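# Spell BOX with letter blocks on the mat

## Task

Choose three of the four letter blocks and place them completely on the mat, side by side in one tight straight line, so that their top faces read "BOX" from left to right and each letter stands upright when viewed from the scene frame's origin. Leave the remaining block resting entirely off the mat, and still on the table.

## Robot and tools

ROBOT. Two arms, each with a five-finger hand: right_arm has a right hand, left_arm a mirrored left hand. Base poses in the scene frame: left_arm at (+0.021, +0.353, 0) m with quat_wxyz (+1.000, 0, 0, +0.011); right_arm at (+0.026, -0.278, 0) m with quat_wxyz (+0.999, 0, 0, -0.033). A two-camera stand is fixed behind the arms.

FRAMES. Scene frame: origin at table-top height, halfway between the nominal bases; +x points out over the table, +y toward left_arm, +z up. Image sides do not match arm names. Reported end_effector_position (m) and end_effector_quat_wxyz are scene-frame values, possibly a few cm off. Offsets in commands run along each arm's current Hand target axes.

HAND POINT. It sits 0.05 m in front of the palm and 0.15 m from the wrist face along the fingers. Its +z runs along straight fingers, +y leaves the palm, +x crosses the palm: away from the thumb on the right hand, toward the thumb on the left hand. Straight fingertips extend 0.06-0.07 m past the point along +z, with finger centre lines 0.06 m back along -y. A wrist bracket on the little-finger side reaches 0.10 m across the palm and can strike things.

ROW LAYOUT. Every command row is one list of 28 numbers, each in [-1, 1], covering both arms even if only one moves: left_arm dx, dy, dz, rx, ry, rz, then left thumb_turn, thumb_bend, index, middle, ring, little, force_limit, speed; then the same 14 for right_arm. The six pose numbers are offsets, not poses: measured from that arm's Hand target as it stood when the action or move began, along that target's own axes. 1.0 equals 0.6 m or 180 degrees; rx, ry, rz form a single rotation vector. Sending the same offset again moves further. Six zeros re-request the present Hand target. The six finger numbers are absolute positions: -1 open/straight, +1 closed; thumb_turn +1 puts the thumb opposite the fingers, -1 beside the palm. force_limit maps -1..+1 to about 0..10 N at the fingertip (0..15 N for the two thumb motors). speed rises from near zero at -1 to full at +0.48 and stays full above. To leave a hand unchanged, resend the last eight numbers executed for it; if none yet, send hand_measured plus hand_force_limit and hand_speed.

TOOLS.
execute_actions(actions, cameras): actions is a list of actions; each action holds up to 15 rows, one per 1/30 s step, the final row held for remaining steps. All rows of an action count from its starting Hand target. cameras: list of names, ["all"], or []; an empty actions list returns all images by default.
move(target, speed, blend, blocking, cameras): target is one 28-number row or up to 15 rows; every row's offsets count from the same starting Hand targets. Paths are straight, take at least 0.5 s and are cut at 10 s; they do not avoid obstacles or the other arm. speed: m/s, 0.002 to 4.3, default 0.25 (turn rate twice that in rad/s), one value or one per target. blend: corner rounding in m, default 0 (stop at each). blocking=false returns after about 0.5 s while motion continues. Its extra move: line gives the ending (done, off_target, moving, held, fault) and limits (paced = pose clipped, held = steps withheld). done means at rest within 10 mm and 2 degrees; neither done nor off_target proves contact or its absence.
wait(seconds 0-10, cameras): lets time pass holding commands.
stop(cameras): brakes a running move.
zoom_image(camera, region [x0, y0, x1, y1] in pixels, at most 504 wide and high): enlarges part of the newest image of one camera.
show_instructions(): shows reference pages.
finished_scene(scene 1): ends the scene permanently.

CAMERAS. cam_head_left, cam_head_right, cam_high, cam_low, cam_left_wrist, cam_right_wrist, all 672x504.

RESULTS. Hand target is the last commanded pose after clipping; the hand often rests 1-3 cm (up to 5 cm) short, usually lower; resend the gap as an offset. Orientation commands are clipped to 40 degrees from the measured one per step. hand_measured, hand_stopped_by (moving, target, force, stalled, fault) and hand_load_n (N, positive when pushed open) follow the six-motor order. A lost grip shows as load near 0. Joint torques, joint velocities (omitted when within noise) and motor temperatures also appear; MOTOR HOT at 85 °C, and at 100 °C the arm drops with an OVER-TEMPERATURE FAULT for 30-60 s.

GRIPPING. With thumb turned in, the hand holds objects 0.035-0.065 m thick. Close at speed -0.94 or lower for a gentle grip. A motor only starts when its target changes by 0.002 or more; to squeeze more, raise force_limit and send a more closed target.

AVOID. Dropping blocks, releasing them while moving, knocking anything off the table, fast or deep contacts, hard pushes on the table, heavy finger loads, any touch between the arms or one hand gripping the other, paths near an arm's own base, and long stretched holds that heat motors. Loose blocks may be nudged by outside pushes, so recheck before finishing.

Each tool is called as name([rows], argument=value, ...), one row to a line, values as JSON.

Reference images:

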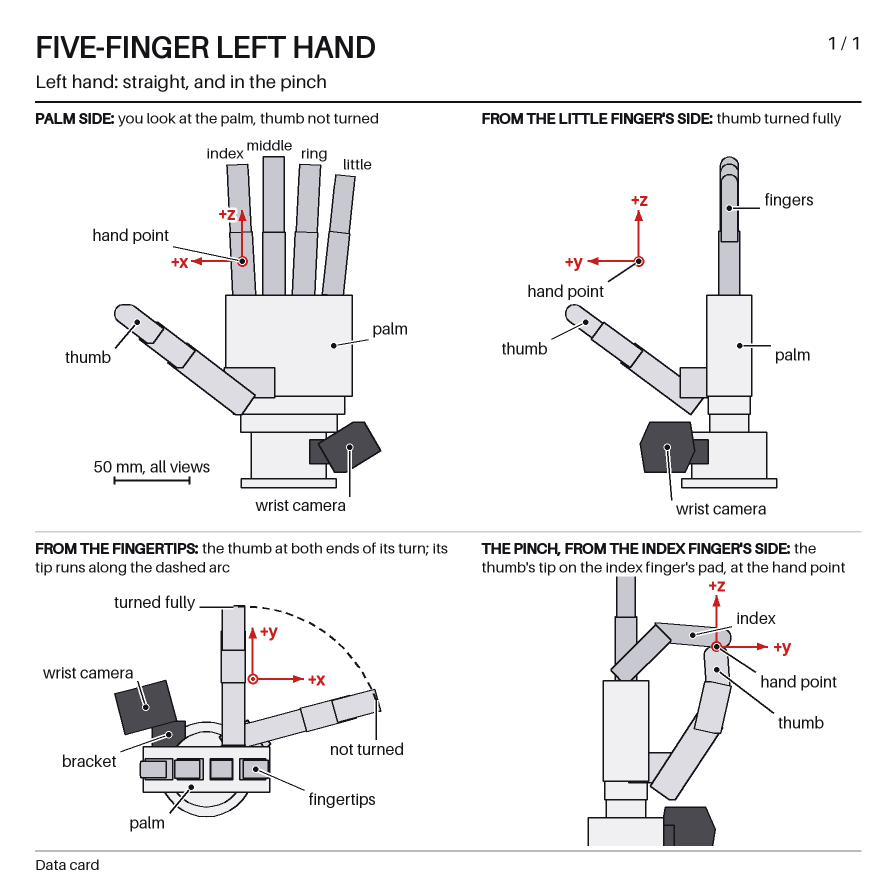

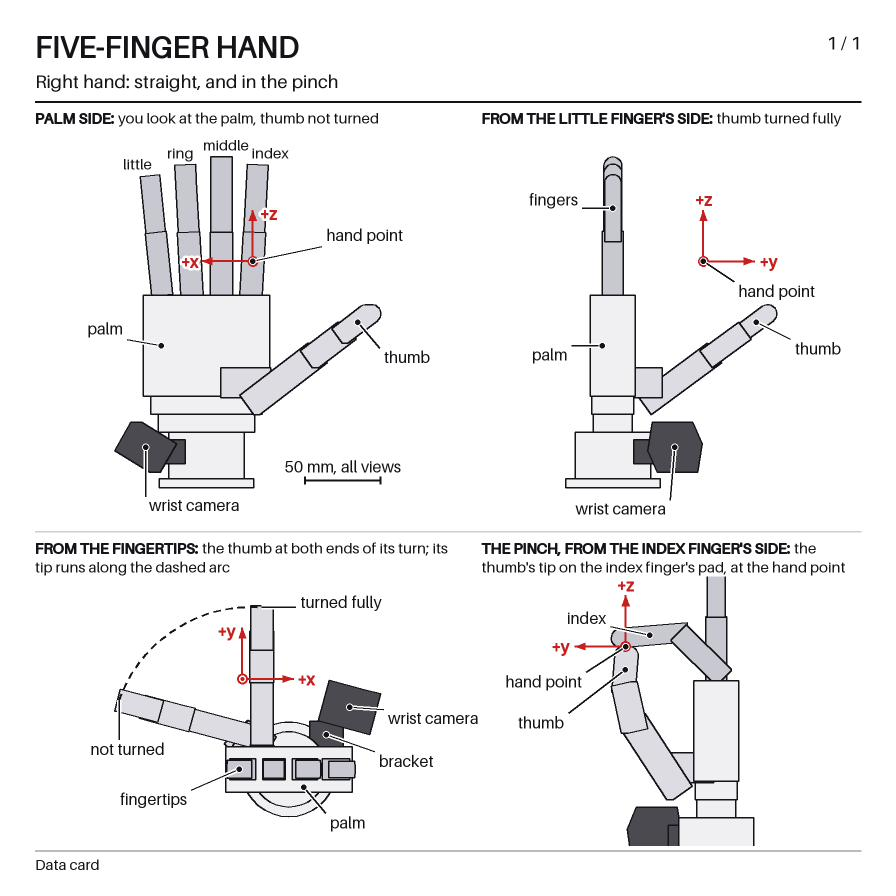

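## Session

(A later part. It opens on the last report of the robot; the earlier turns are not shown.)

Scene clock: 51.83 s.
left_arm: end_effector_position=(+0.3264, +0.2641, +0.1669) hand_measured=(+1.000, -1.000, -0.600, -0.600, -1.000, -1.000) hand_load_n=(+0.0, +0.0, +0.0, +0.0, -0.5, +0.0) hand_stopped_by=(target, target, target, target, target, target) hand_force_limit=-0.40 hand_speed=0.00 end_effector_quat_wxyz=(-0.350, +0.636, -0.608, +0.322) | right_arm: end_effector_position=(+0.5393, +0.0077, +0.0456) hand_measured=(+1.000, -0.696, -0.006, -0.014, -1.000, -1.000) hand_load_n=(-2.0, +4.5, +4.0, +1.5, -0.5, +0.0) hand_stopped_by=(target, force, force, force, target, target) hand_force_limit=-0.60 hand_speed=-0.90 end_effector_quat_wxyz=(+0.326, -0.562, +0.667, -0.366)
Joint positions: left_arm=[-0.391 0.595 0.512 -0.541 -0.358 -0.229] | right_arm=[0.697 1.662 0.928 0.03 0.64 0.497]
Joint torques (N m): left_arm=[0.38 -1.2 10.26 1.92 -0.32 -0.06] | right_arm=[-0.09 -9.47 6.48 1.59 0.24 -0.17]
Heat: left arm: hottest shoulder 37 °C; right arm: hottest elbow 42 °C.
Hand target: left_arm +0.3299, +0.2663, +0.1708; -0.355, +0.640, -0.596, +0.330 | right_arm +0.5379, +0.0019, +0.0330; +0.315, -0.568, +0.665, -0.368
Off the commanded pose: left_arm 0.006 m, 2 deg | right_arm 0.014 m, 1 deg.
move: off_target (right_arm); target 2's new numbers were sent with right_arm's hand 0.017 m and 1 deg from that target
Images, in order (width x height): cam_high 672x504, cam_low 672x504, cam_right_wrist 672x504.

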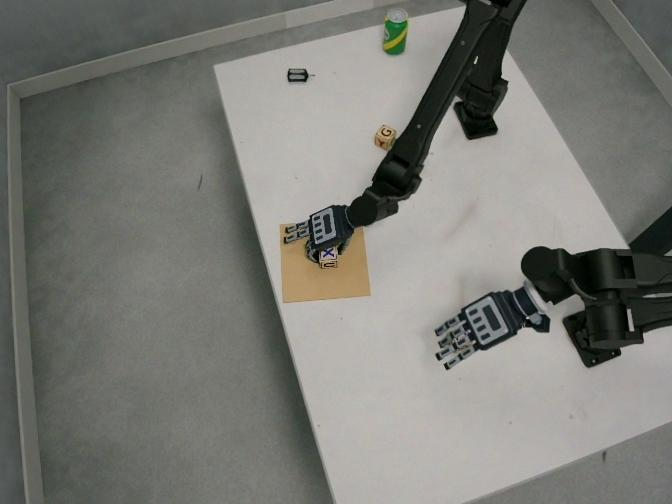

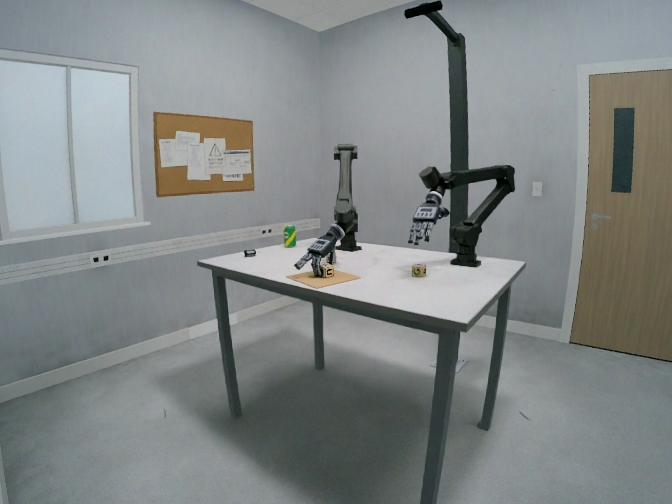

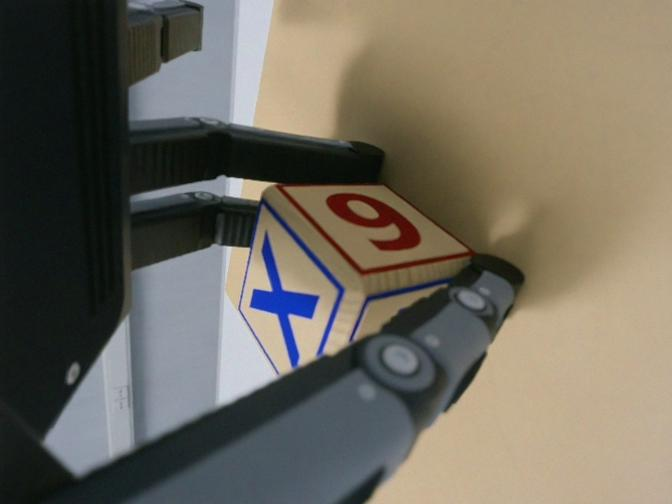

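move(target=[0,0,0,0,0,0,1,-1,-0.6,-0.6,-1,-1,-0.4,0,0,-0.0734,-0.0459,0,0,0,1,-0.4,0.1,0.1,-1,-1,-0.6,-0.9], speed=0.1, cameras=["cam_low", "cam_high", "cam_right_wrist"])

zoom_image(camera="cam_high", region=[270, 190, 390, 310])

zoom_image(camera="cam_low", region=[280, 210, 380, 300])

Scene clock: 54.00 s.
left_arm: end_effector_position=(+0.3264, +0.2641, +0.1669) hand_measured=(+1.000, -1.000, -0.600, -0.600, -1.000, -1.000) hand_load_n=(+0.0, +0.0, +0.0, +0.0, +0.0, +0.0) hand_stopped_by=(target, target, target, target, target, target) hand_force_limit=-0.40 hand_speed=0.00 end_effector_quat_wxyz=(-0.350, +0.636, -0.608, +0.322) | right_arm: end_effector_position=(+0.5225, -0.0047, +0.0600) hand_measured=(+1.000, -0.696, -0.006, -0.014, -1.000, -1.000) hand_load_n=(-2.0, +4.5, +4.0, +1.5, +0.0, +0.0) hand_stopped_by=(target, force, force, force, target, target) hand_force_limit=-0.60 hand_speed=-0.90 end_effector_quat_wxyz=(-0.299, +0.577, -0.667, +0.365)
Joint positions: left_arm=[-0.391 0.595 0.512 -0.541 -0.358 -0.229] | right_arm=[0.697 1.598 0.928 -0.096 0.64 0.494]
Joint torques (N m): left_arm=[0.38 -1.2 10.25 1.89 -0.32 -0.06] | right_arm=[-0.21 -10.46 10.52 0.76 0.27 -0.05]
Heat: left arm: hottest shoulder 37 °C; right arm: hottest elbow 42 °C.
Hand target: left_arm +0.3299, +0.2663, +0.1708; -0.355, +0.640, -0.596, +0.330 | right_arm +0.5378, +0.0019, +0.0849; +0.315, -0.568, +0.665, -0.368
Off the commanded pose: left_arm 0.006 m, 2 deg | right_arm 0.030 m, 2 deg.
move: off_target (right_arm)
Images, in order (width x height): cam_high 672x504, cam_low 672x504, cam_right_wrist 672x504.

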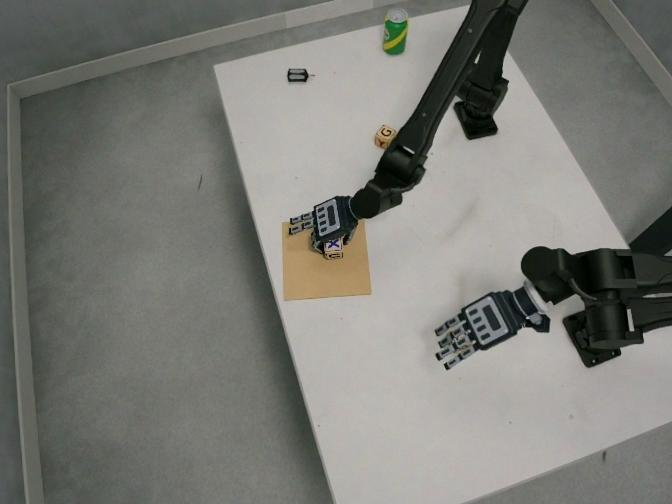

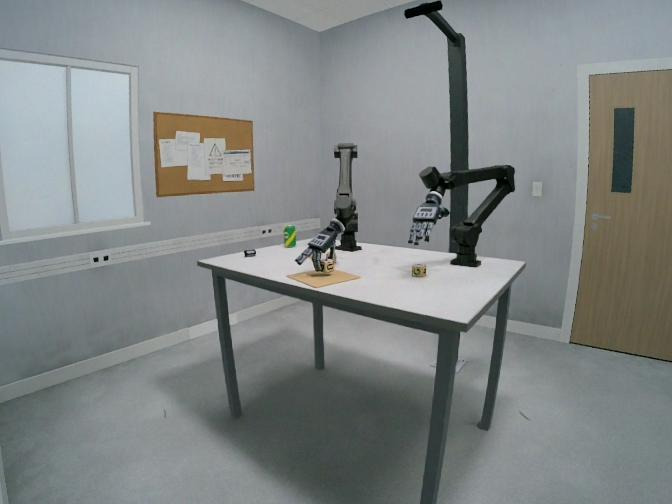

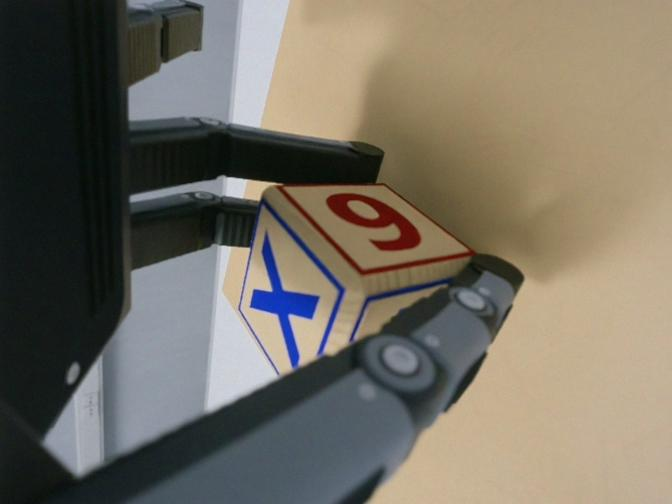

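Scaled by 4.200.

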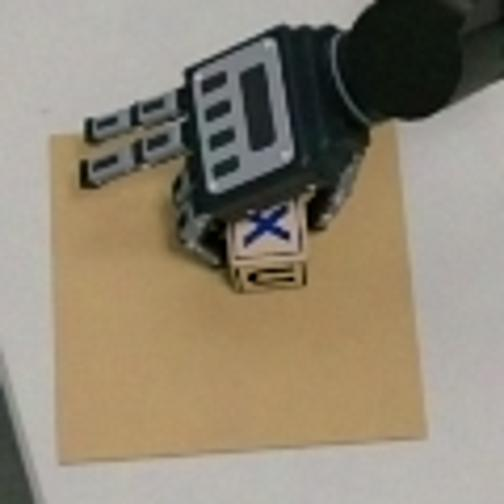

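Scaled by 5.040.

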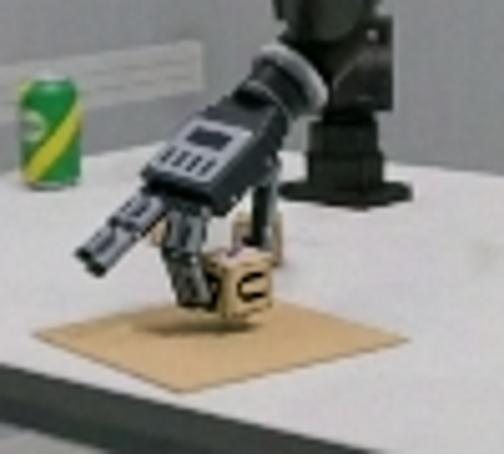

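move(target=[0,0,0,0,0,0,1,-1,-0.6,-0.6,-1,-1,-0.4,0,0.0545,-0.0413,0.0185,0,0,0,1,-0.4,0.1,0.1,-1,-1,-0.6,-0.9], speed=0.1, cameras=["cam_low", "cam_high", "cam_right_wrist"])

zoom_image(camera="cam_high", region=[270, 190, 390, 310])

Scene clock: 56.07 s.
left_arm: end_effector_position=(+0.3264, +0.2641, +0.1669) hand_measured=(+1.000, -1.000, -0.600, -0.600, -1.000, -1.000) hand_load_n=(+0.0, +0.0, +0.0, +0.0, +0.0, +0.0) hand_stopped_by=(target, target, target, target, target, target) hand_force_limit=-0.40 hand_speed=0.00 end_effector_quat_wxyz=(-0.350, +0.636, -0.608, +0.322) | right_arm: end_effector_position=(+0.5409, -0.0396, +0.0749) hand_measured=(+1.000, -0.696, -0.006, -0.014, -1.000, -1.000) hand_load_n=(-1.5, +4.5, +4.0, +1.0, +0.0, +0.0) hand_stopped_by=(target, force, force, force, target, target) hand_force_limit=-0.60 hand_speed=-0.90 end_effector_quat_wxyz=(-0.297, +0.576, -0.669, +0.364)
Joint positions: left_arm=[-0.391 0.595 0.512 -0.541 -0.358 -0.229] | right_arm=[0.609 1.562 0.928 -0.096 0.577 0.428]
Joint torques (N m): left_arm=[0.38 -1.2 10.26 1.89 -0.32 -0.06] | right_arm=[0.5 -10.46 10.36 0.87 0.22 -0.1]
Heat: left arm: hottest shoulder 37 °C; right arm: hottest elbow 42 °C.
Hand target: left_arm +0.3299, +0.2663, +0.1708; -0.355, +0.640, -0.596, +0.330 | right_arm +0.5550, -0.0339, +0.1000; +0.315, -0.568, +0.665, -0.368
Off the commanded pose: left_arm 0.006 m, 2 deg | right_arm 0.029 m, 2 deg.
move: off_target (right_arm)
Images, in order (width x height): cam_high 672x504, cam_low 672x504, cam_right_wrist 672x504.

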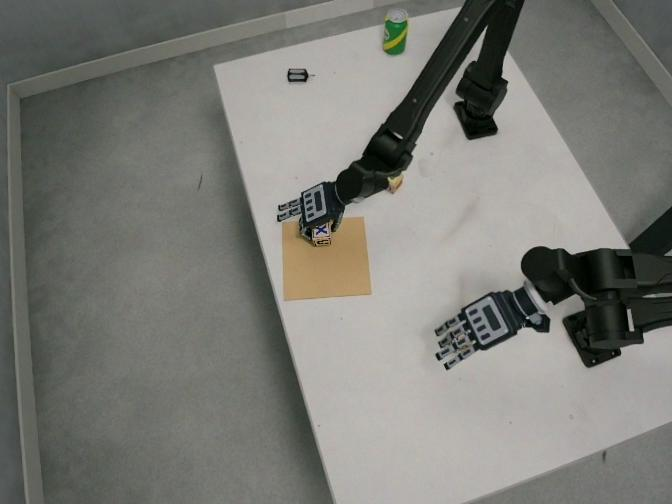

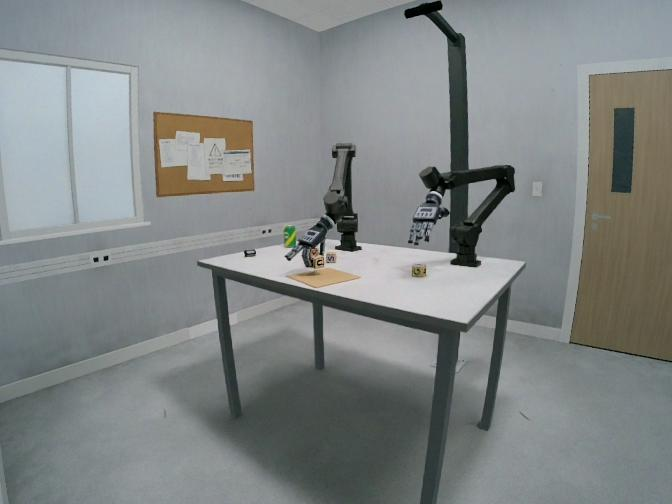

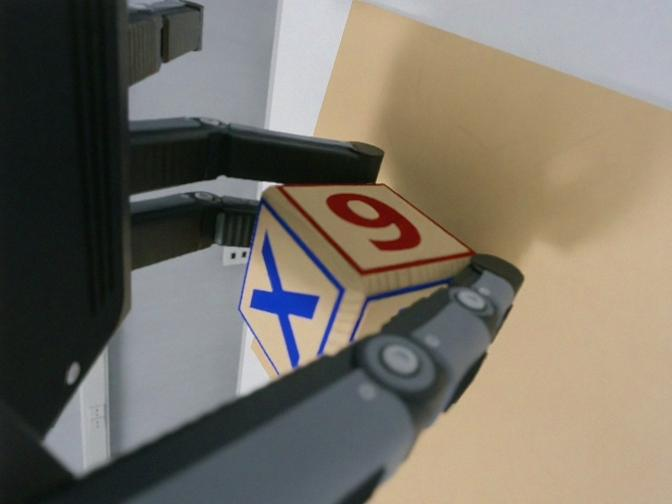

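Scaled by 4.200.

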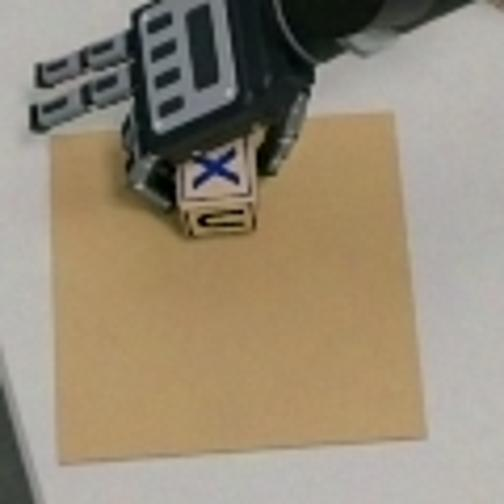

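move([
  [0,0,0,0,0,0,1,-1,-0.6,-0.6,-1,-1,-0.4,0,0.006,0.0760,0.030,0,0,0,1,-0.4,0.1,0.1,-1,-1,-0.6,-0.9],
], speed=0.06, cameras=["cam_high","cam_low"])

Scene clock: 58.30 s.
left_arm: end_effector_position=(+0.3264, +0.2641, +0.1669) hand_measured=(+1.000, -1.000, -0.600, -0.600, -1.000, -1.000) hand_load_n=(+0.0, +0.0, +0.0, +0.0, -0.5, +0.0) hand_stopped_by=(target, target, target, target, target, target) hand_force_limit=-0.40 hand_speed=0.00 end_effector_quat_wxyz=(-0.350, +0.636, -0.608, +0.322) | right_arm: end_effector_position=(+0.5421, -0.0390, +0.0499) hand_measured=(+1.000, -0.696, -0.006, -0.014, -1.000, -1.000) hand_load_n=(-1.5, +4.5, +4.0, +1.0, +0.0, +0.0) hand_stopped_by=(target, force, force, force, target, target) hand_force_limit=-0.60 hand_speed=-0.90 end_effector_quat_wxyz=(+0.308, -0.571, +0.668, -0.366)
Joint positions: left_arm=[-0.391 0.595 0.512 -0.541 -0.358 -0.229] | right_arm=[0.609 1.607 0.886 0.017 0.577 0.427]
Joint torques (N m): left_arm=[0.32 -1.14 10.25 1.92 -0.32 -0.06] | right_arm=[0.79 -8.76 7.36 2.07 0.36 -0.1]
Heat: left arm: hottest shoulder 37 °C; right arm: hottest elbow 42 °C.
Hand target: left_arm +0.3299, +0.2663, +0.1708; -0.355, +0.640, -0.596, +0.330 | right_arm +0.5456, -0.0361, +0.0517; +0.315, -0.568, +0.665, -0.368
Off the commanded pose: left_arm 0.006 m, 2 deg | right_arm 0.005 m, 1 deg.
move: done
Images, in order (width x height): cam_high 672x504, cam_low 672x504.

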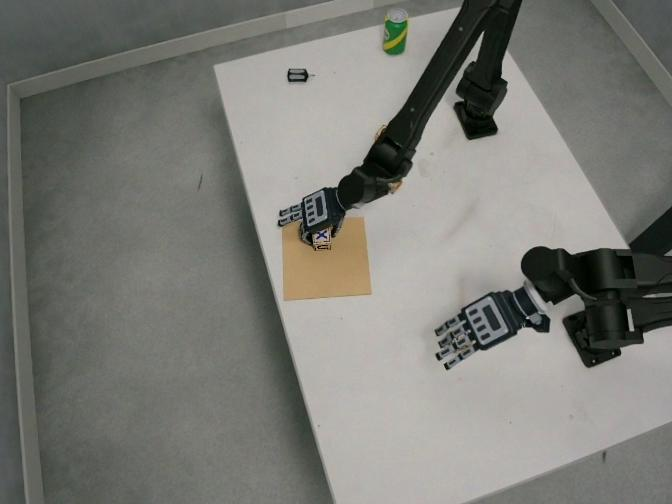

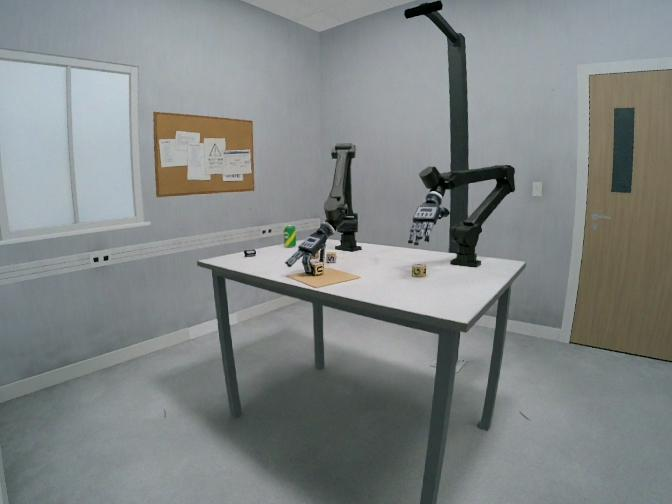

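zoom_image(camera="cam_high", region=[260, 180, 390, 310])

zoom_image(camera="cam_low", region=[270, 210, 380, 300])

Scaled by 3.877.

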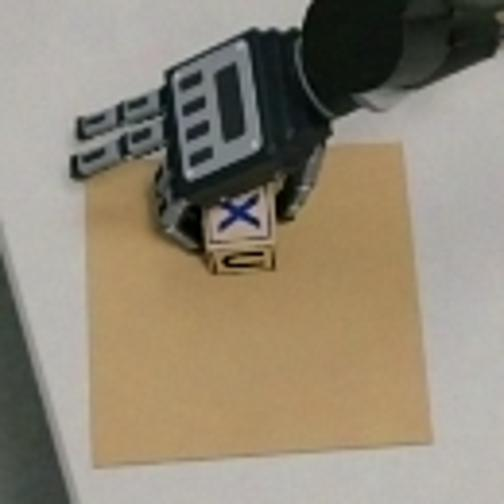

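Scaled by 4.582.

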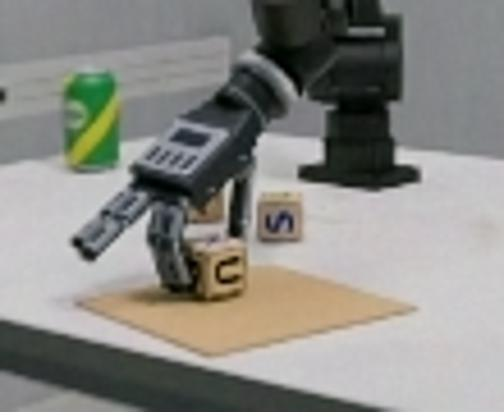

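move([
  [0,0,0,0,0,0,1,-1,-0.6,-0.6,-1,-1,-0.4,0,0,0.0085,0.0053,0,0,0,1,-0.4,0.1,0.1,-1,-1,-0.6,-0.9],
], speed=0.03, cameras=["cam_high"])

Scene clock: 59.60 s.
left_arm: end_effector_position=(+0.3264, +0.2641, +0.1669) hand_measured=(+1.000, -1.000, -0.600, -0.600, -1.000, -1.000) hand_load_n=(+0.0, +0.0, +0.0, +0.0, +0.0, +0.0) hand_stopped_by=(target, target, target, target, target, target) hand_force_limit=-0.40 hand_speed=0.00 end_effector_quat_wxyz=(-0.350, +0.636, -0.608, +0.322) | right_arm: end_effector_position=(+0.5445, -0.0375, +0.0482) hand_measured=(+1.000, -0.696, -0.006, -0.014, -1.000, -1.000) hand_load_n=(-1.5, +4.5, +4.0, +1.0, +0.0, +0.0) hand_stopped_by=(target, force, force, force, target, target) hand_force_limit=-0.60 hand_speed=-0.90 end_effector_quat_wxyz=(+0.312, -0.569, +0.667, -0.366)
Joint positions: left_arm=[-0.391 0.595 0.512 -0.541 -0.358 -0.229] | right_arm=[0.609 1.616 0.886 0.034 0.577 0.427]
Joint torques (N m): left_arm=[0.38 -1.2 10.26 1.91 -0.32 -0.06] | right_arm=[1.32 -9.29 6.79 1.92 0.32 -0.05]
Heat: left arm: hottest shoulder 37 °C; right arm: hottest elbow 42 °C.
Hand target: left_arm +0.3299, +0.2663, +0.1708; -0.355, +0.640, -0.596, +0.330 | right_arm +0.5456, -0.0361, +0.0458; +0.315, -0.568, +0.665, -0.368
Off the commanded pose: left_arm 0.006 m, 2 deg | right_arm 0.003 m, 1 deg.
move: done
Images, in order (width x height): cam_high 672x504.

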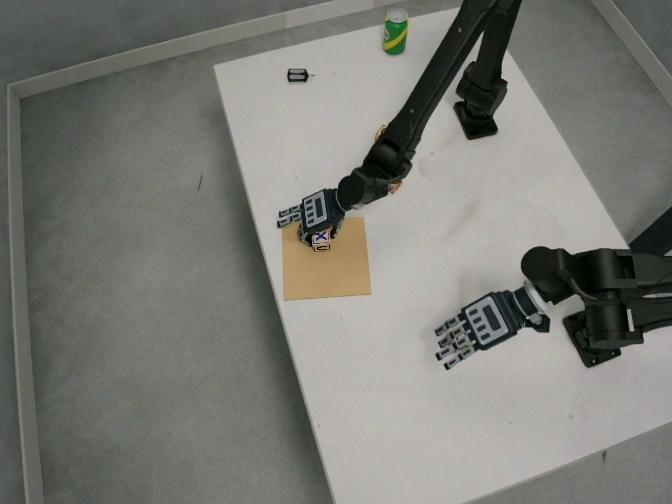

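execute_actions(actions=[], cameras=["cam_low","cam_high","cam_right_wrist"])

zoom_image(camera="cam_low", region=[285, 240, 365, 300])

zoom_image(camera="cam_high", region=[270, 190, 380, 310])

Scene clock: 60.50 s.
left_arm: end_effector_position=(+0.3264, +0.2641, +0.1669) hand_measured=(+1.000, -1.000, -0.600, -0.600, -1.000, -1.000) hand_load_n=(+0.5, +0.0, +0.0, +0.0, +0.0, +0.0) hand_stopped_by=(target, target, target, target, target, target) hand_force_limit=-0.40 hand_speed=0.00 end_effector_quat_wxyz=(-0.350, +0.636, -0.608, +0.322) | right_arm: end_effector_position=(+0.5445, -0.0375, +0.0482) hand_measured=(+1.000, -0.696, -0.006, -0.014, -1.000, -1.000) hand_load_n=(-1.5, +4.5, +4.0, +1.5, +0.0, +0.0) hand_stopped_by=(target, force, force, force, target, target) hand_force_limit=-0.60 hand_speed=-0.90 end_effector_quat_wxyz=(+0.312, -0.569, +0.667, -0.366)
Joint positions: left_arm=[-0.391 0.595 0.512 -0.541 -0.358 -0.229] | right_arm=[0.609 1.616 0.886 0.034 0.577 0.427]
Joint velocities: within noise
Joint torques (N m): left_arm=[0.32 -1.14 10.26 1.92 -0.32 -0.06] | right_arm=[0.5 -9.05 6.82 2 0.32 0.02]
Motor temperatures (°C): left_arm=[32 37 35 33 27 28] | right_arm=[31 32 42 30 28 28]
Heat: left arm: hottest shoulder 37 °C; right arm: hottest elbow 42 °C.
Hand target: left_arm +0.3299, +0.2663, +0.1708; -0.355, +0.640, -0.596, +0.330 | right_arm +0.5456, -0.0361, +0.0458; +0.315, -0.568, +0.665, -0.368
Off the commanded pose: left_arm 0.006 m, 2 deg | right_arm 0.003 m, 1 deg.
Images, in order (width x height): cam_high 672x504, cam_low 672x504, cam_right_wrist 672x504.

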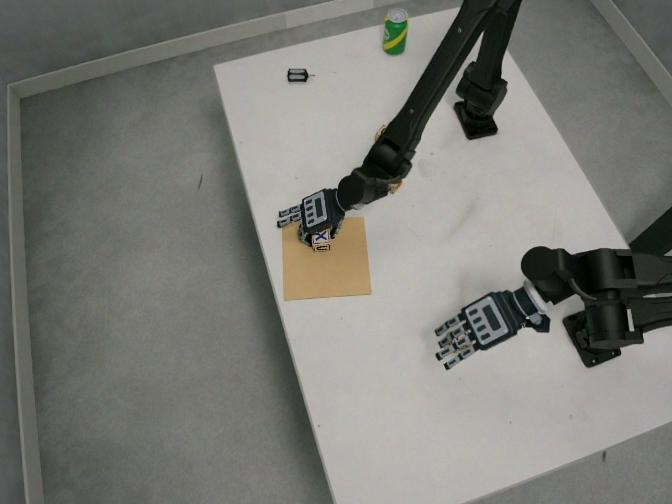

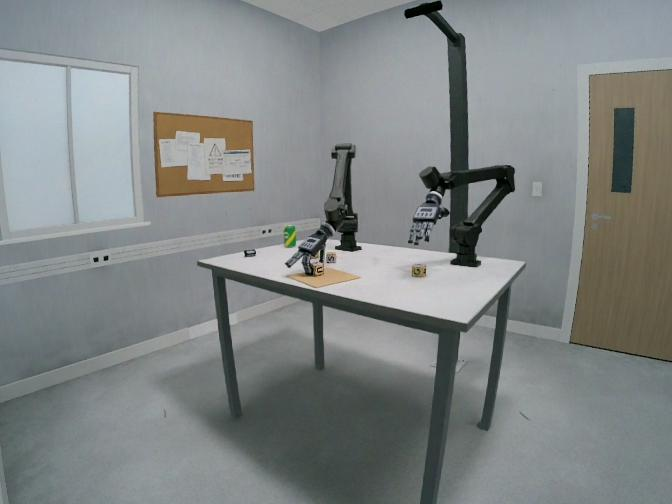

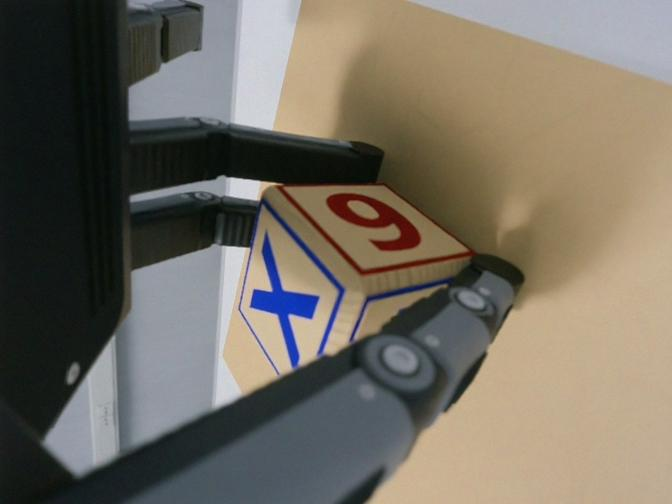

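Scaled by 6.300.

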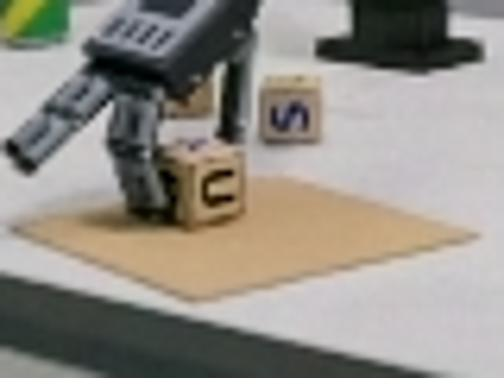

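Scaled by 4.200.

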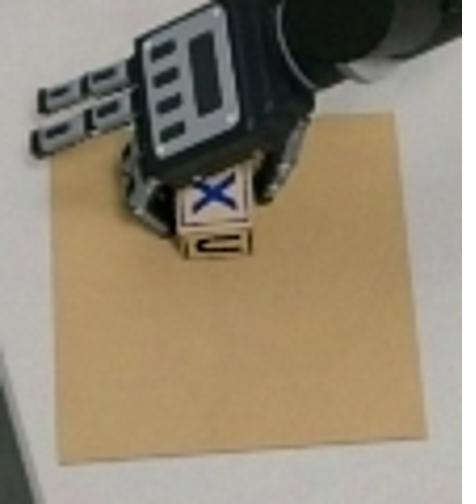

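move([
  [0,0,0,0,0,0,1,-1,-0.6,-0.6,-1,-1,-0.4,0,0.001,0.0075,0.0040,0,0,0,1,-0.4,0.1,0.1,-1,-1,-0.6,-0.9],
], speed=0.03, cameras=[])

Scene clock: 61.47 s.
left_arm: end_effector_position=(+0.3264, +0.2641, +0.1669) hand_measured=(+1.000, -1.000, -0.600, -0.600, -1.000, -1.000) hand_load_n=(+0.0, +0.0, +0.0, +0.0, +0.0, +0.0) hand_stopped_by=(target, target, target, target, target, target) hand_force_limit=-0.40 hand_speed=0.00 end_effector_quat_wxyz=(-0.350, +0.636, -0.608, +0.322) | right_arm: end_effector_position=(+0.5438, -0.0380, +0.0456) hand_measured=(+1.000, -0.696, -0.006, -0.014, -1.000, -1.000) hand_load_n=(-1.5, +5.0, +3.5, +0.5, +0.0, +0.0) hand_stopped_by=(target, force, force, force, target, target) hand_force_limit=-0.60 hand_speed=-0.90 end_effector_quat_wxyz=(+0.314, -0.567, +0.667, -0.367)
Joint positions: left_arm=[-0.391 0.595 0.512 -0.541 -0.358 -0.229] | right_arm=[0.609 1.619 0.877 0.05 0.577 0.427]
Joint torques (N m): left_arm=[0.32 -1.2 10.26 1.91 -0.32 -0.05] | right_arm=[0.38 -8.41 7.02 1.99 0.29 0.01]
Heat: left arm: hottest shoulder 37 °C; right arm: hottest elbow 42 °C.
Hand target: left_arm +0.3299, +0.2663, +0.1708; -0.355, +0.640, -0.596, +0.330 | right_arm +0.5452, -0.0366, +0.0407; +0.315, -0.568, +0.665, -0.368
Off the commanded pose: left_arm 0.006 m, 2 deg | right_arm 0.005 m, 0 deg.
move: done
No camera images: "cameras" was empty.

move([
  [0,0,0,0,0,0,1,-1,-0.6,-0.6,-1,-1,-0.4,0,0,0,0,0,0,0,1,-0.72,-0.5,-0.5,-1,-1,-0.6,-0.7],
], speed=0.05, cameras=["cam_high"])

zoom_image(camera="cam_high", region=[270, 190, 380, 310])

Scene clock: 62.70 s.
left_arm: end_effector_position=(+0.3264, +0.2641, +0.1669) hand_measured=(+1.000, -1.000, -0.600, -0.600, -1.000, -1.000) hand_load_n=(+0.0, +0.0, +0.0, -0.5, +0.0, +0.0) hand_stopped_by=(target, target, target, target, target, target) hand_force_limit=-0.40 hand_speed=0.00 end_effector_quat_wxyz=(-0.350, +0.636, -0.608, +0.322) | right_arm: end_effector_position=(+0.5442, -0.0376, +0.0442) hand_measured=(+1.000, -0.720, -0.500, -0.500, -1.000, -1.000) hand_load_n=(+0.0, +0.0, +0.0, +0.0, +0.0, +0.0) hand_stopped_by=(target, target, target, target, target, target) hand_force_limit=-0.60 hand_speed=-0.70 end_effector_quat_wxyz=(+0.314, -0.567, +0.667, -0.367)
Joint positions: left_arm=[-0.391 0.595 0.512 -0.541 -0.358 -0.229] | right_arm=[0.61 1.623 0.877 0.055 0.577 0.427]
Joint torques (N m): left_arm=[0.38 -1.2 10.24 1.92 -0.32 -0.06] | right_arm=[0.67 -8.88 6.69 1.68 0.28 -0.04]
Heat: left arm: hottest shoulder 37 °C; right arm: hottest elbow 41 °C.
Hand target: left_arm +0.3299, +0.2663, +0.1708; -0.355, +0.640, -0.596, +0.330 | right_arm +0.5452, -0.0367, +0.0406; +0.315, -0.568, +0.665, -0.368
Off the commanded pose: left_arm 0.006 m, 2 deg | right_arm 0.004 m, 0 deg.
move: done
Images, in order (width x height): cam_high 672x504.

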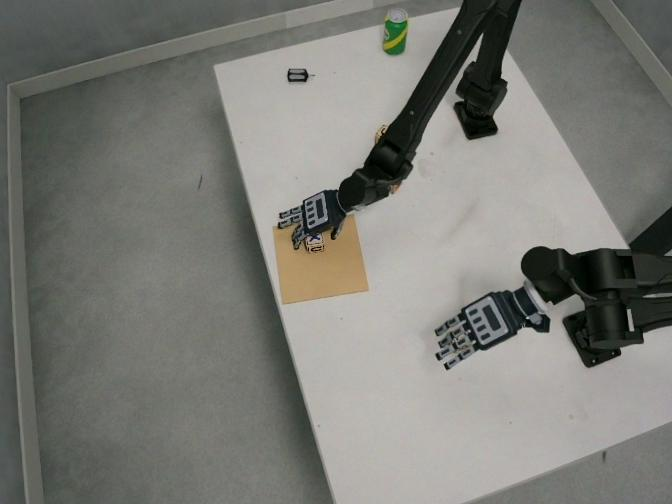

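Scaled by 4.200.

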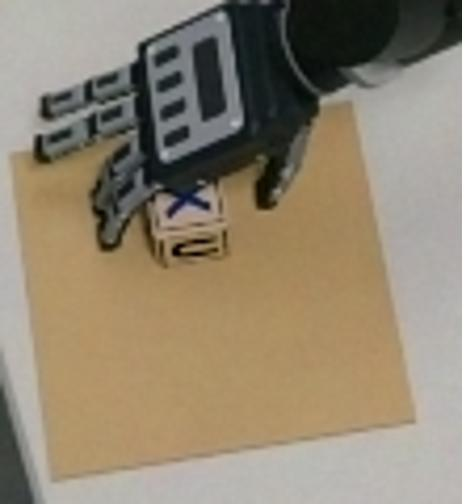

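move([
  [0,0,0,0,0,0,1,-1,-0.6,-0.6,-1,-1,-0.4,0,0.0013,-0.08,-0.06,0,0,0,1,-0.72,-0.5,-0.5,-1,-1,-0.6,-0.7],
], speed=0.08, cameras=["cam_high"])

zoom_image(camera="cam_high", region=[270, 190, 380, 310])

Scene clock: 64.93 s.
left_arm: end_effector_position=(+0.3264, +0.2641, +0.1669) hand_measured=(+1.000, -1.000, -0.600, -0.600, -1.000, -1.000) hand_load_n=(+0.0, +0.0, +0.0, +0.0, +0.0, +0.0) hand_stopped_by=(target, target, target, target, target, target) hand_force_limit=-0.40 hand_speed=0.00 end_effector_quat_wxyz=(-0.350, +0.636, -0.608, +0.322) | right_arm: end_effector_position=(+0.5247, -0.0497, +0.0720) hand_measured=(+1.000, -0.720, -0.500, -0.500, -1.000, -1.000) hand_load_n=(+0.0, +0.0, +0.0, +0.0, +0.0, +0.0) hand_stopped_by=(target, target, target, target, target, target) hand_force_limit=-0.60 hand_speed=-0.70 end_effector_quat_wxyz=(-0.293, +0.578, -0.669, +0.364)
Joint positions: left_arm=[-0.391 0.595 0.512 -0.541 -0.358 -0.229] | right_arm=[0.61 1.524 0.877 -0.091 0.58 0.427]
Joint torques (N m): left_arm=[0.32 -1.2 10.28 1.91 -0.32 -0.06] | right_arm=[0.5 -10.17 10.96 0.51 0.43 -0.01]
Heat: left arm: hottest shoulder 37 °C; right arm: hottest elbow 42 °C.
Hand target: left_arm +0.3299, +0.2663, +0.1708; -0.355, +0.640, -0.596, +0.330 | right_arm +0.5401, -0.0366, +0.1004; +0.315, -0.568, +0.665, -0.368
Off the commanded pose: left_arm 0.006 m, 2 deg | right_arm 0.035 m, 3 deg.
move: off_target (right_arm)
Images, in order (width x height): cam_high 672x504.

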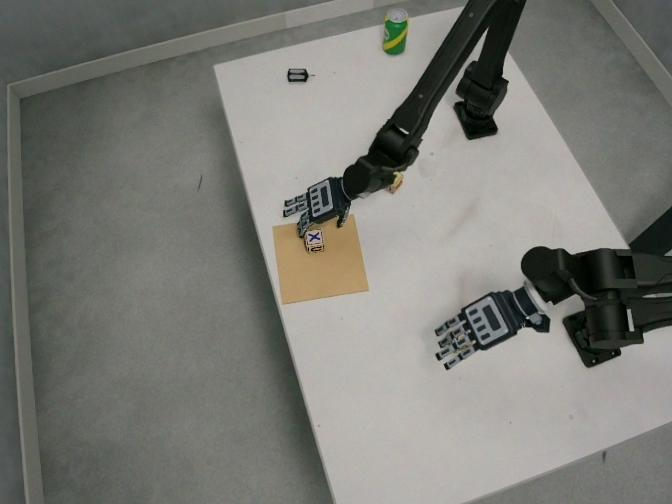

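Scaled by 4.200.

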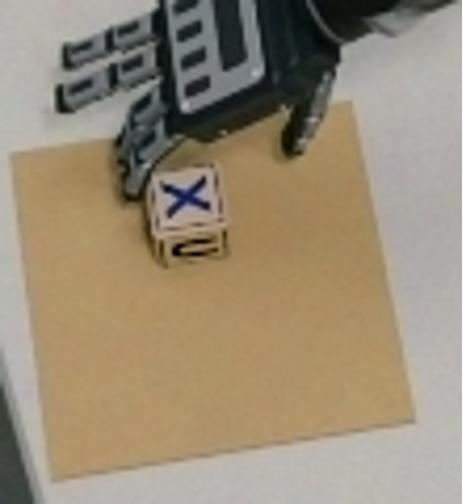

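move([
  [0,0.05,0.03,0,0,0,1,-1,-0.6,-0.6,-1,-1,-0.4,0,0,-0.113,-0.0706,0,0,0,1,-0.72,-0.5,-0.5,-1,-1,-0.6,-0.7],
  [0,0.1148,0.0678,0,0,0,1,-1,-0.6,-0.6,-1,-1,-0.4,0,0.4387,0.0742,-0.3693,-0.0003,-0.2448,-0.1530,1,-0.72,-0.5,-0.5,-1,-1,-0.6,-0.7],
], speed=[0.15,0.35], blend=[0.03,0], cameras=["cam_high","cam_low"])

zoom_image(camera="cam_high", region=[410, 290, 510, 390])

zoom_image(camera="cam_high", region=[255, 195, 385, 325])

zoom_image(camera="cam_low", region=[380, 200, 470, 290])

Scene clock: 70.90 s.
left_arm: end_effector_position=(+0.3250, +0.2653, +0.0912) hand_measured=(+1.000, -1.000, -0.600, -0.600, -1.000, -1.000) hand_load_n=(+0.0, +0.0, +0.0, +0.0, +0.0, +0.0) hand_stopped_by=(target, target, target, target, target, target) hand_force_limit=-0.40 hand_speed=0.00 end_effector_quat_wxyz=(-0.353, +0.636, -0.603, +0.328) | right_arm: end_effector_position=(+0.2766, -0.2544, +0.1566) hand_measured=(+1.000, -0.720, -0.500, -0.500, -1.000, -1.000) hand_load_n=(+0.0, +0.0, +0.0, +0.0, -0.5, +0.0) hand_stopped_by=(target, target, target, target, target, target) hand_force_limit=-0.60 hand_speed=-0.70 end_effector_quat_wxyz=(-0.446, +0.801, -0.361, +0.171)
Joint positions: left_arm=[-0.391 0.65 0.317 -0.277 -0.362 -0.231] | right_arm=[-0.404 0.763 0.596 -0.953 -0.922 -0.969]
Joint torques (N m): left_arm=[-0.03 0.15 9.69 1.92 -0.31 -0.06] | right_arm=[0.62 1.55 13.22 -0.13 -0.8 -0.09]
Heat: left arm: hottest shoulder 37 °C; right arm: hottest elbow 42 °C.
Hand target: left_arm +0.3278, +0.2662, +0.0909; -0.355, +0.640, -0.597, +0.330 | right_arm +0.2903, -0.2638, +0.1801; -0.444, +0.802, -0.349, +0.193
Off the commanded pose: left_arm 0.003 m, 1 deg | right_arm 0.029 m, 3 deg.
move: off_target (right_arm)
Images, in order (width x height): cam_high 672x504, cam_low 672x504.

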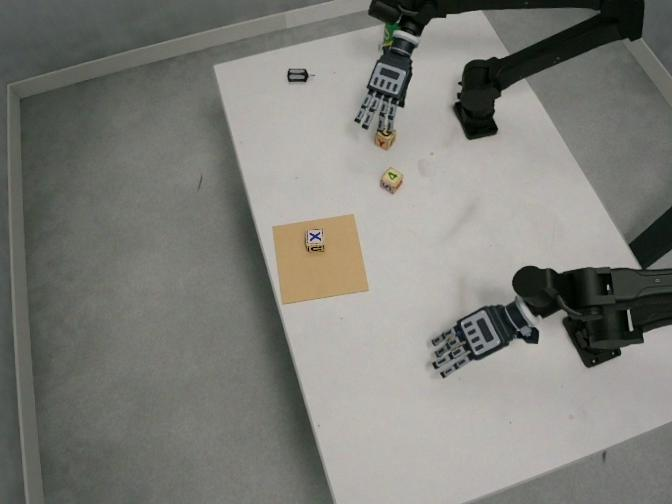

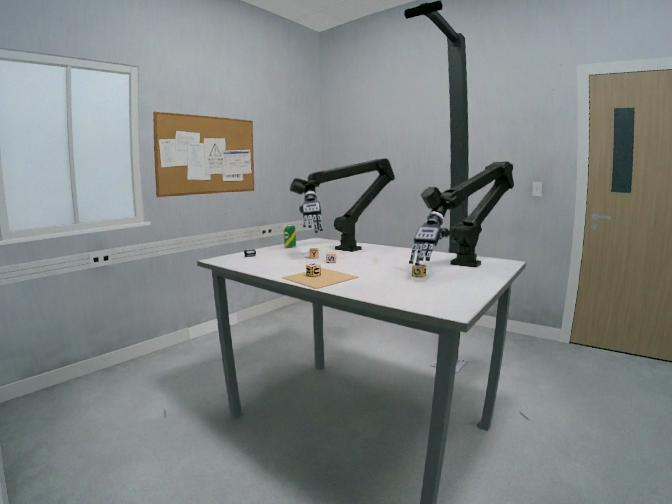

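Scaled by 5.040.

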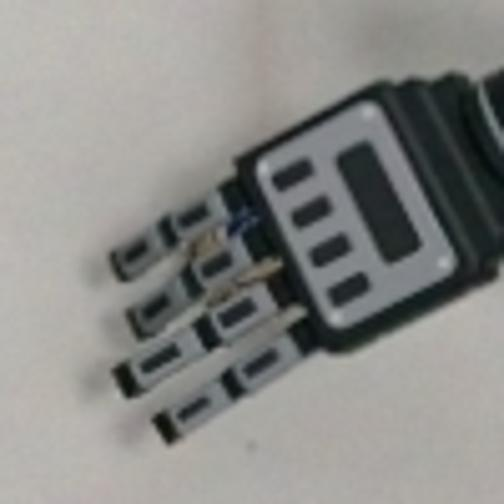

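Scaled by 3.877.

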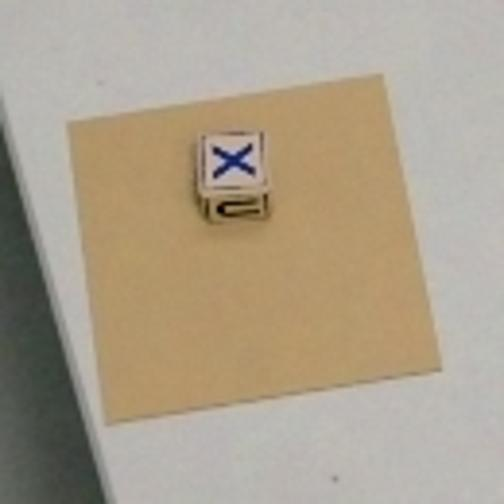

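Scaled by 5.600.

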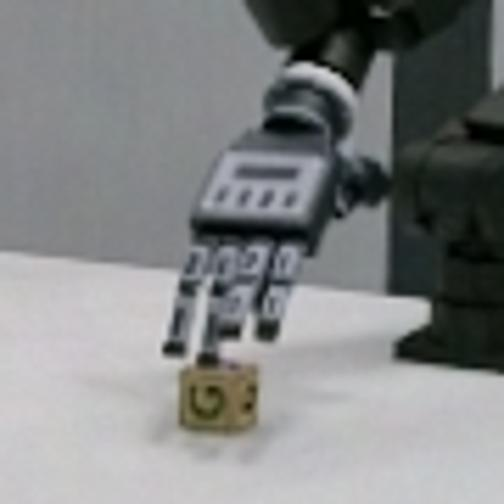

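execute_actions(actions=[], cameras=["cam_left_wrist","cam_right_wrist","cam_high","cam_head_left"])

Scene clock: 71.57 s.
left_arm: end_effector_position=(+0.3250, +0.2653, +0.0912) hand_measured=(+1.000, -1.000, -0.600, -0.600, -1.000, -1.000) hand_load_n=(+0.0, +0.0, +0.0, +0.0, +0.0, -0.5) hand_stopped_by=(target, target, target, target, target, target) hand_force_limit=-0.40 hand_speed=0.00 end_effector_quat_wxyz=(-0.353, +0.636, -0.603, +0.328) | right_arm: end_effector_position=(+0.2766, -0.2544, +0.1566) hand_measured=(+1.000, -0.720, -0.500, -0.500, -1.000, -1.000) hand_load_n=(+0.0, +0.0, +0.0, +0.0, +0.0, +0.0) hand_stopped_by=(target, target, target, target, target, target) hand_force_limit=-0.60 hand_speed=-0.70 end_effector_quat_wxyz=(-0.446, +0.801, -0.361, +0.171)
Joint positions: left_arm=[-0.391 0.65 0.317 -0.277 -0.362 -0.231] | right_arm=[-0.404 0.763 0.596 -0.953 -0.922 -0.969]
Joint velocities: within noise
Joint torques (N m): left_arm=[-0.09 0.21 9.69 1.91 -0.31 -0.06] | right_arm=[-0.73 2.26 13.07 0.02 -0.87 -0.07]
Motor temperatures (°C): left_arm=[31 37 35 33 27 28] | right_arm=[31 32 42 30 28 28]
Heat: left arm: hottest shoulder 37 °C; right arm: hottest elbow 42 °C.
Hand target: left_arm +0.3278, +0.2662, +0.0909; -0.355, +0.640, -0.597, +0.330 | right_arm +0.2903, -0.2638, +0.1801; -0.444, +0.802, -0.349, +0.193
Off the commanded pose: left_arm 0.003 m, 1 deg | right_arm 0.029 m, 3 deg.
Images, in order (width x height): cam_head_left 672x504, cam_high 672x504, cam_left_wrist 672x504, cam_right_wrist 672x504.

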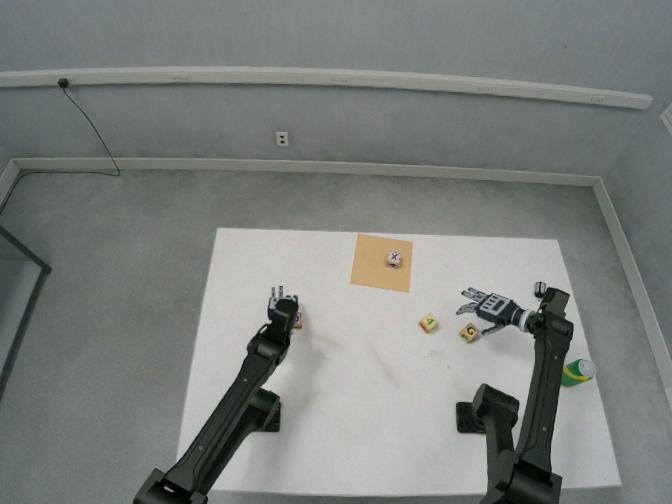

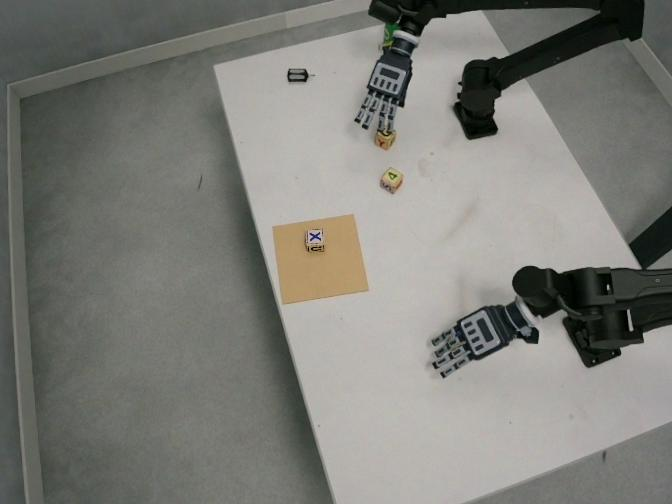

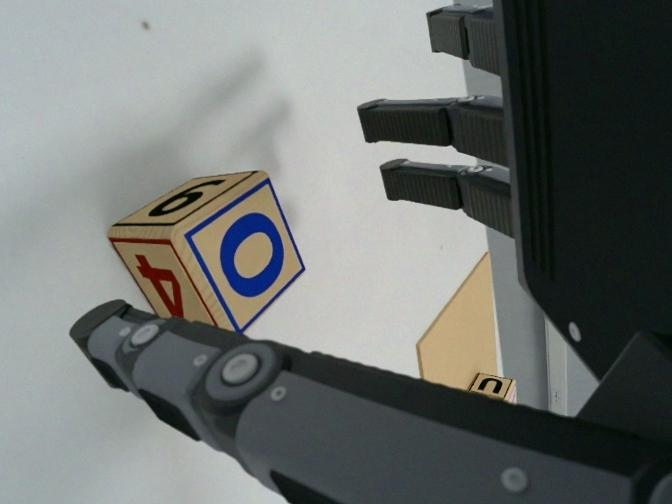

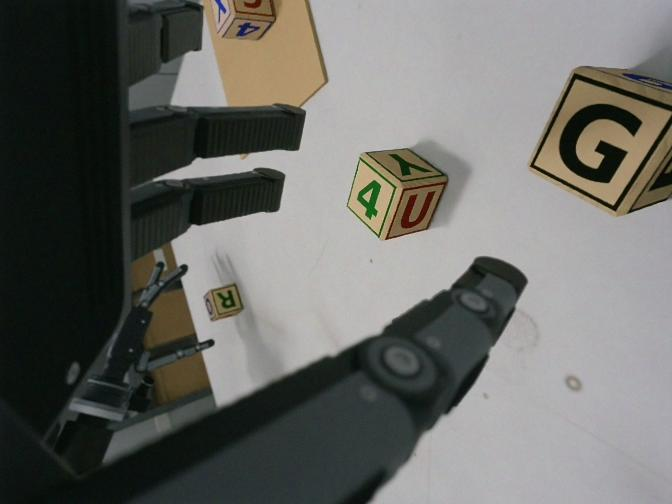

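zoom_image(camera="cam_head_left", region=[240, 260, 340, 350])

zoom_image(camera="cam_high", region=[425, 320, 495, 385])

Scaled by 5.040.

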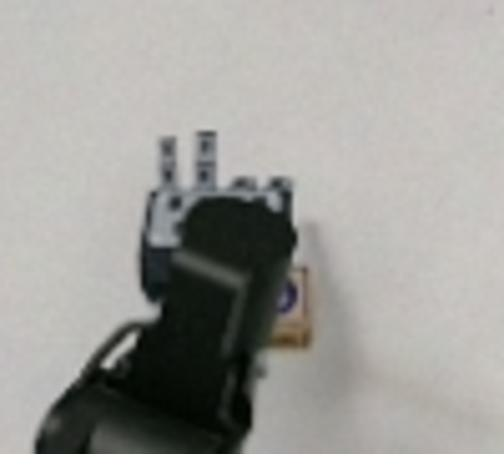

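Scaled by 7.200.

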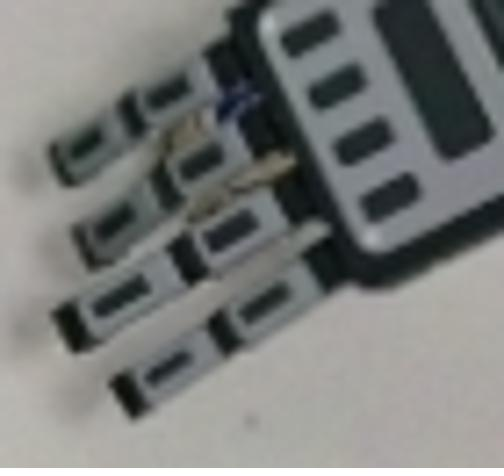

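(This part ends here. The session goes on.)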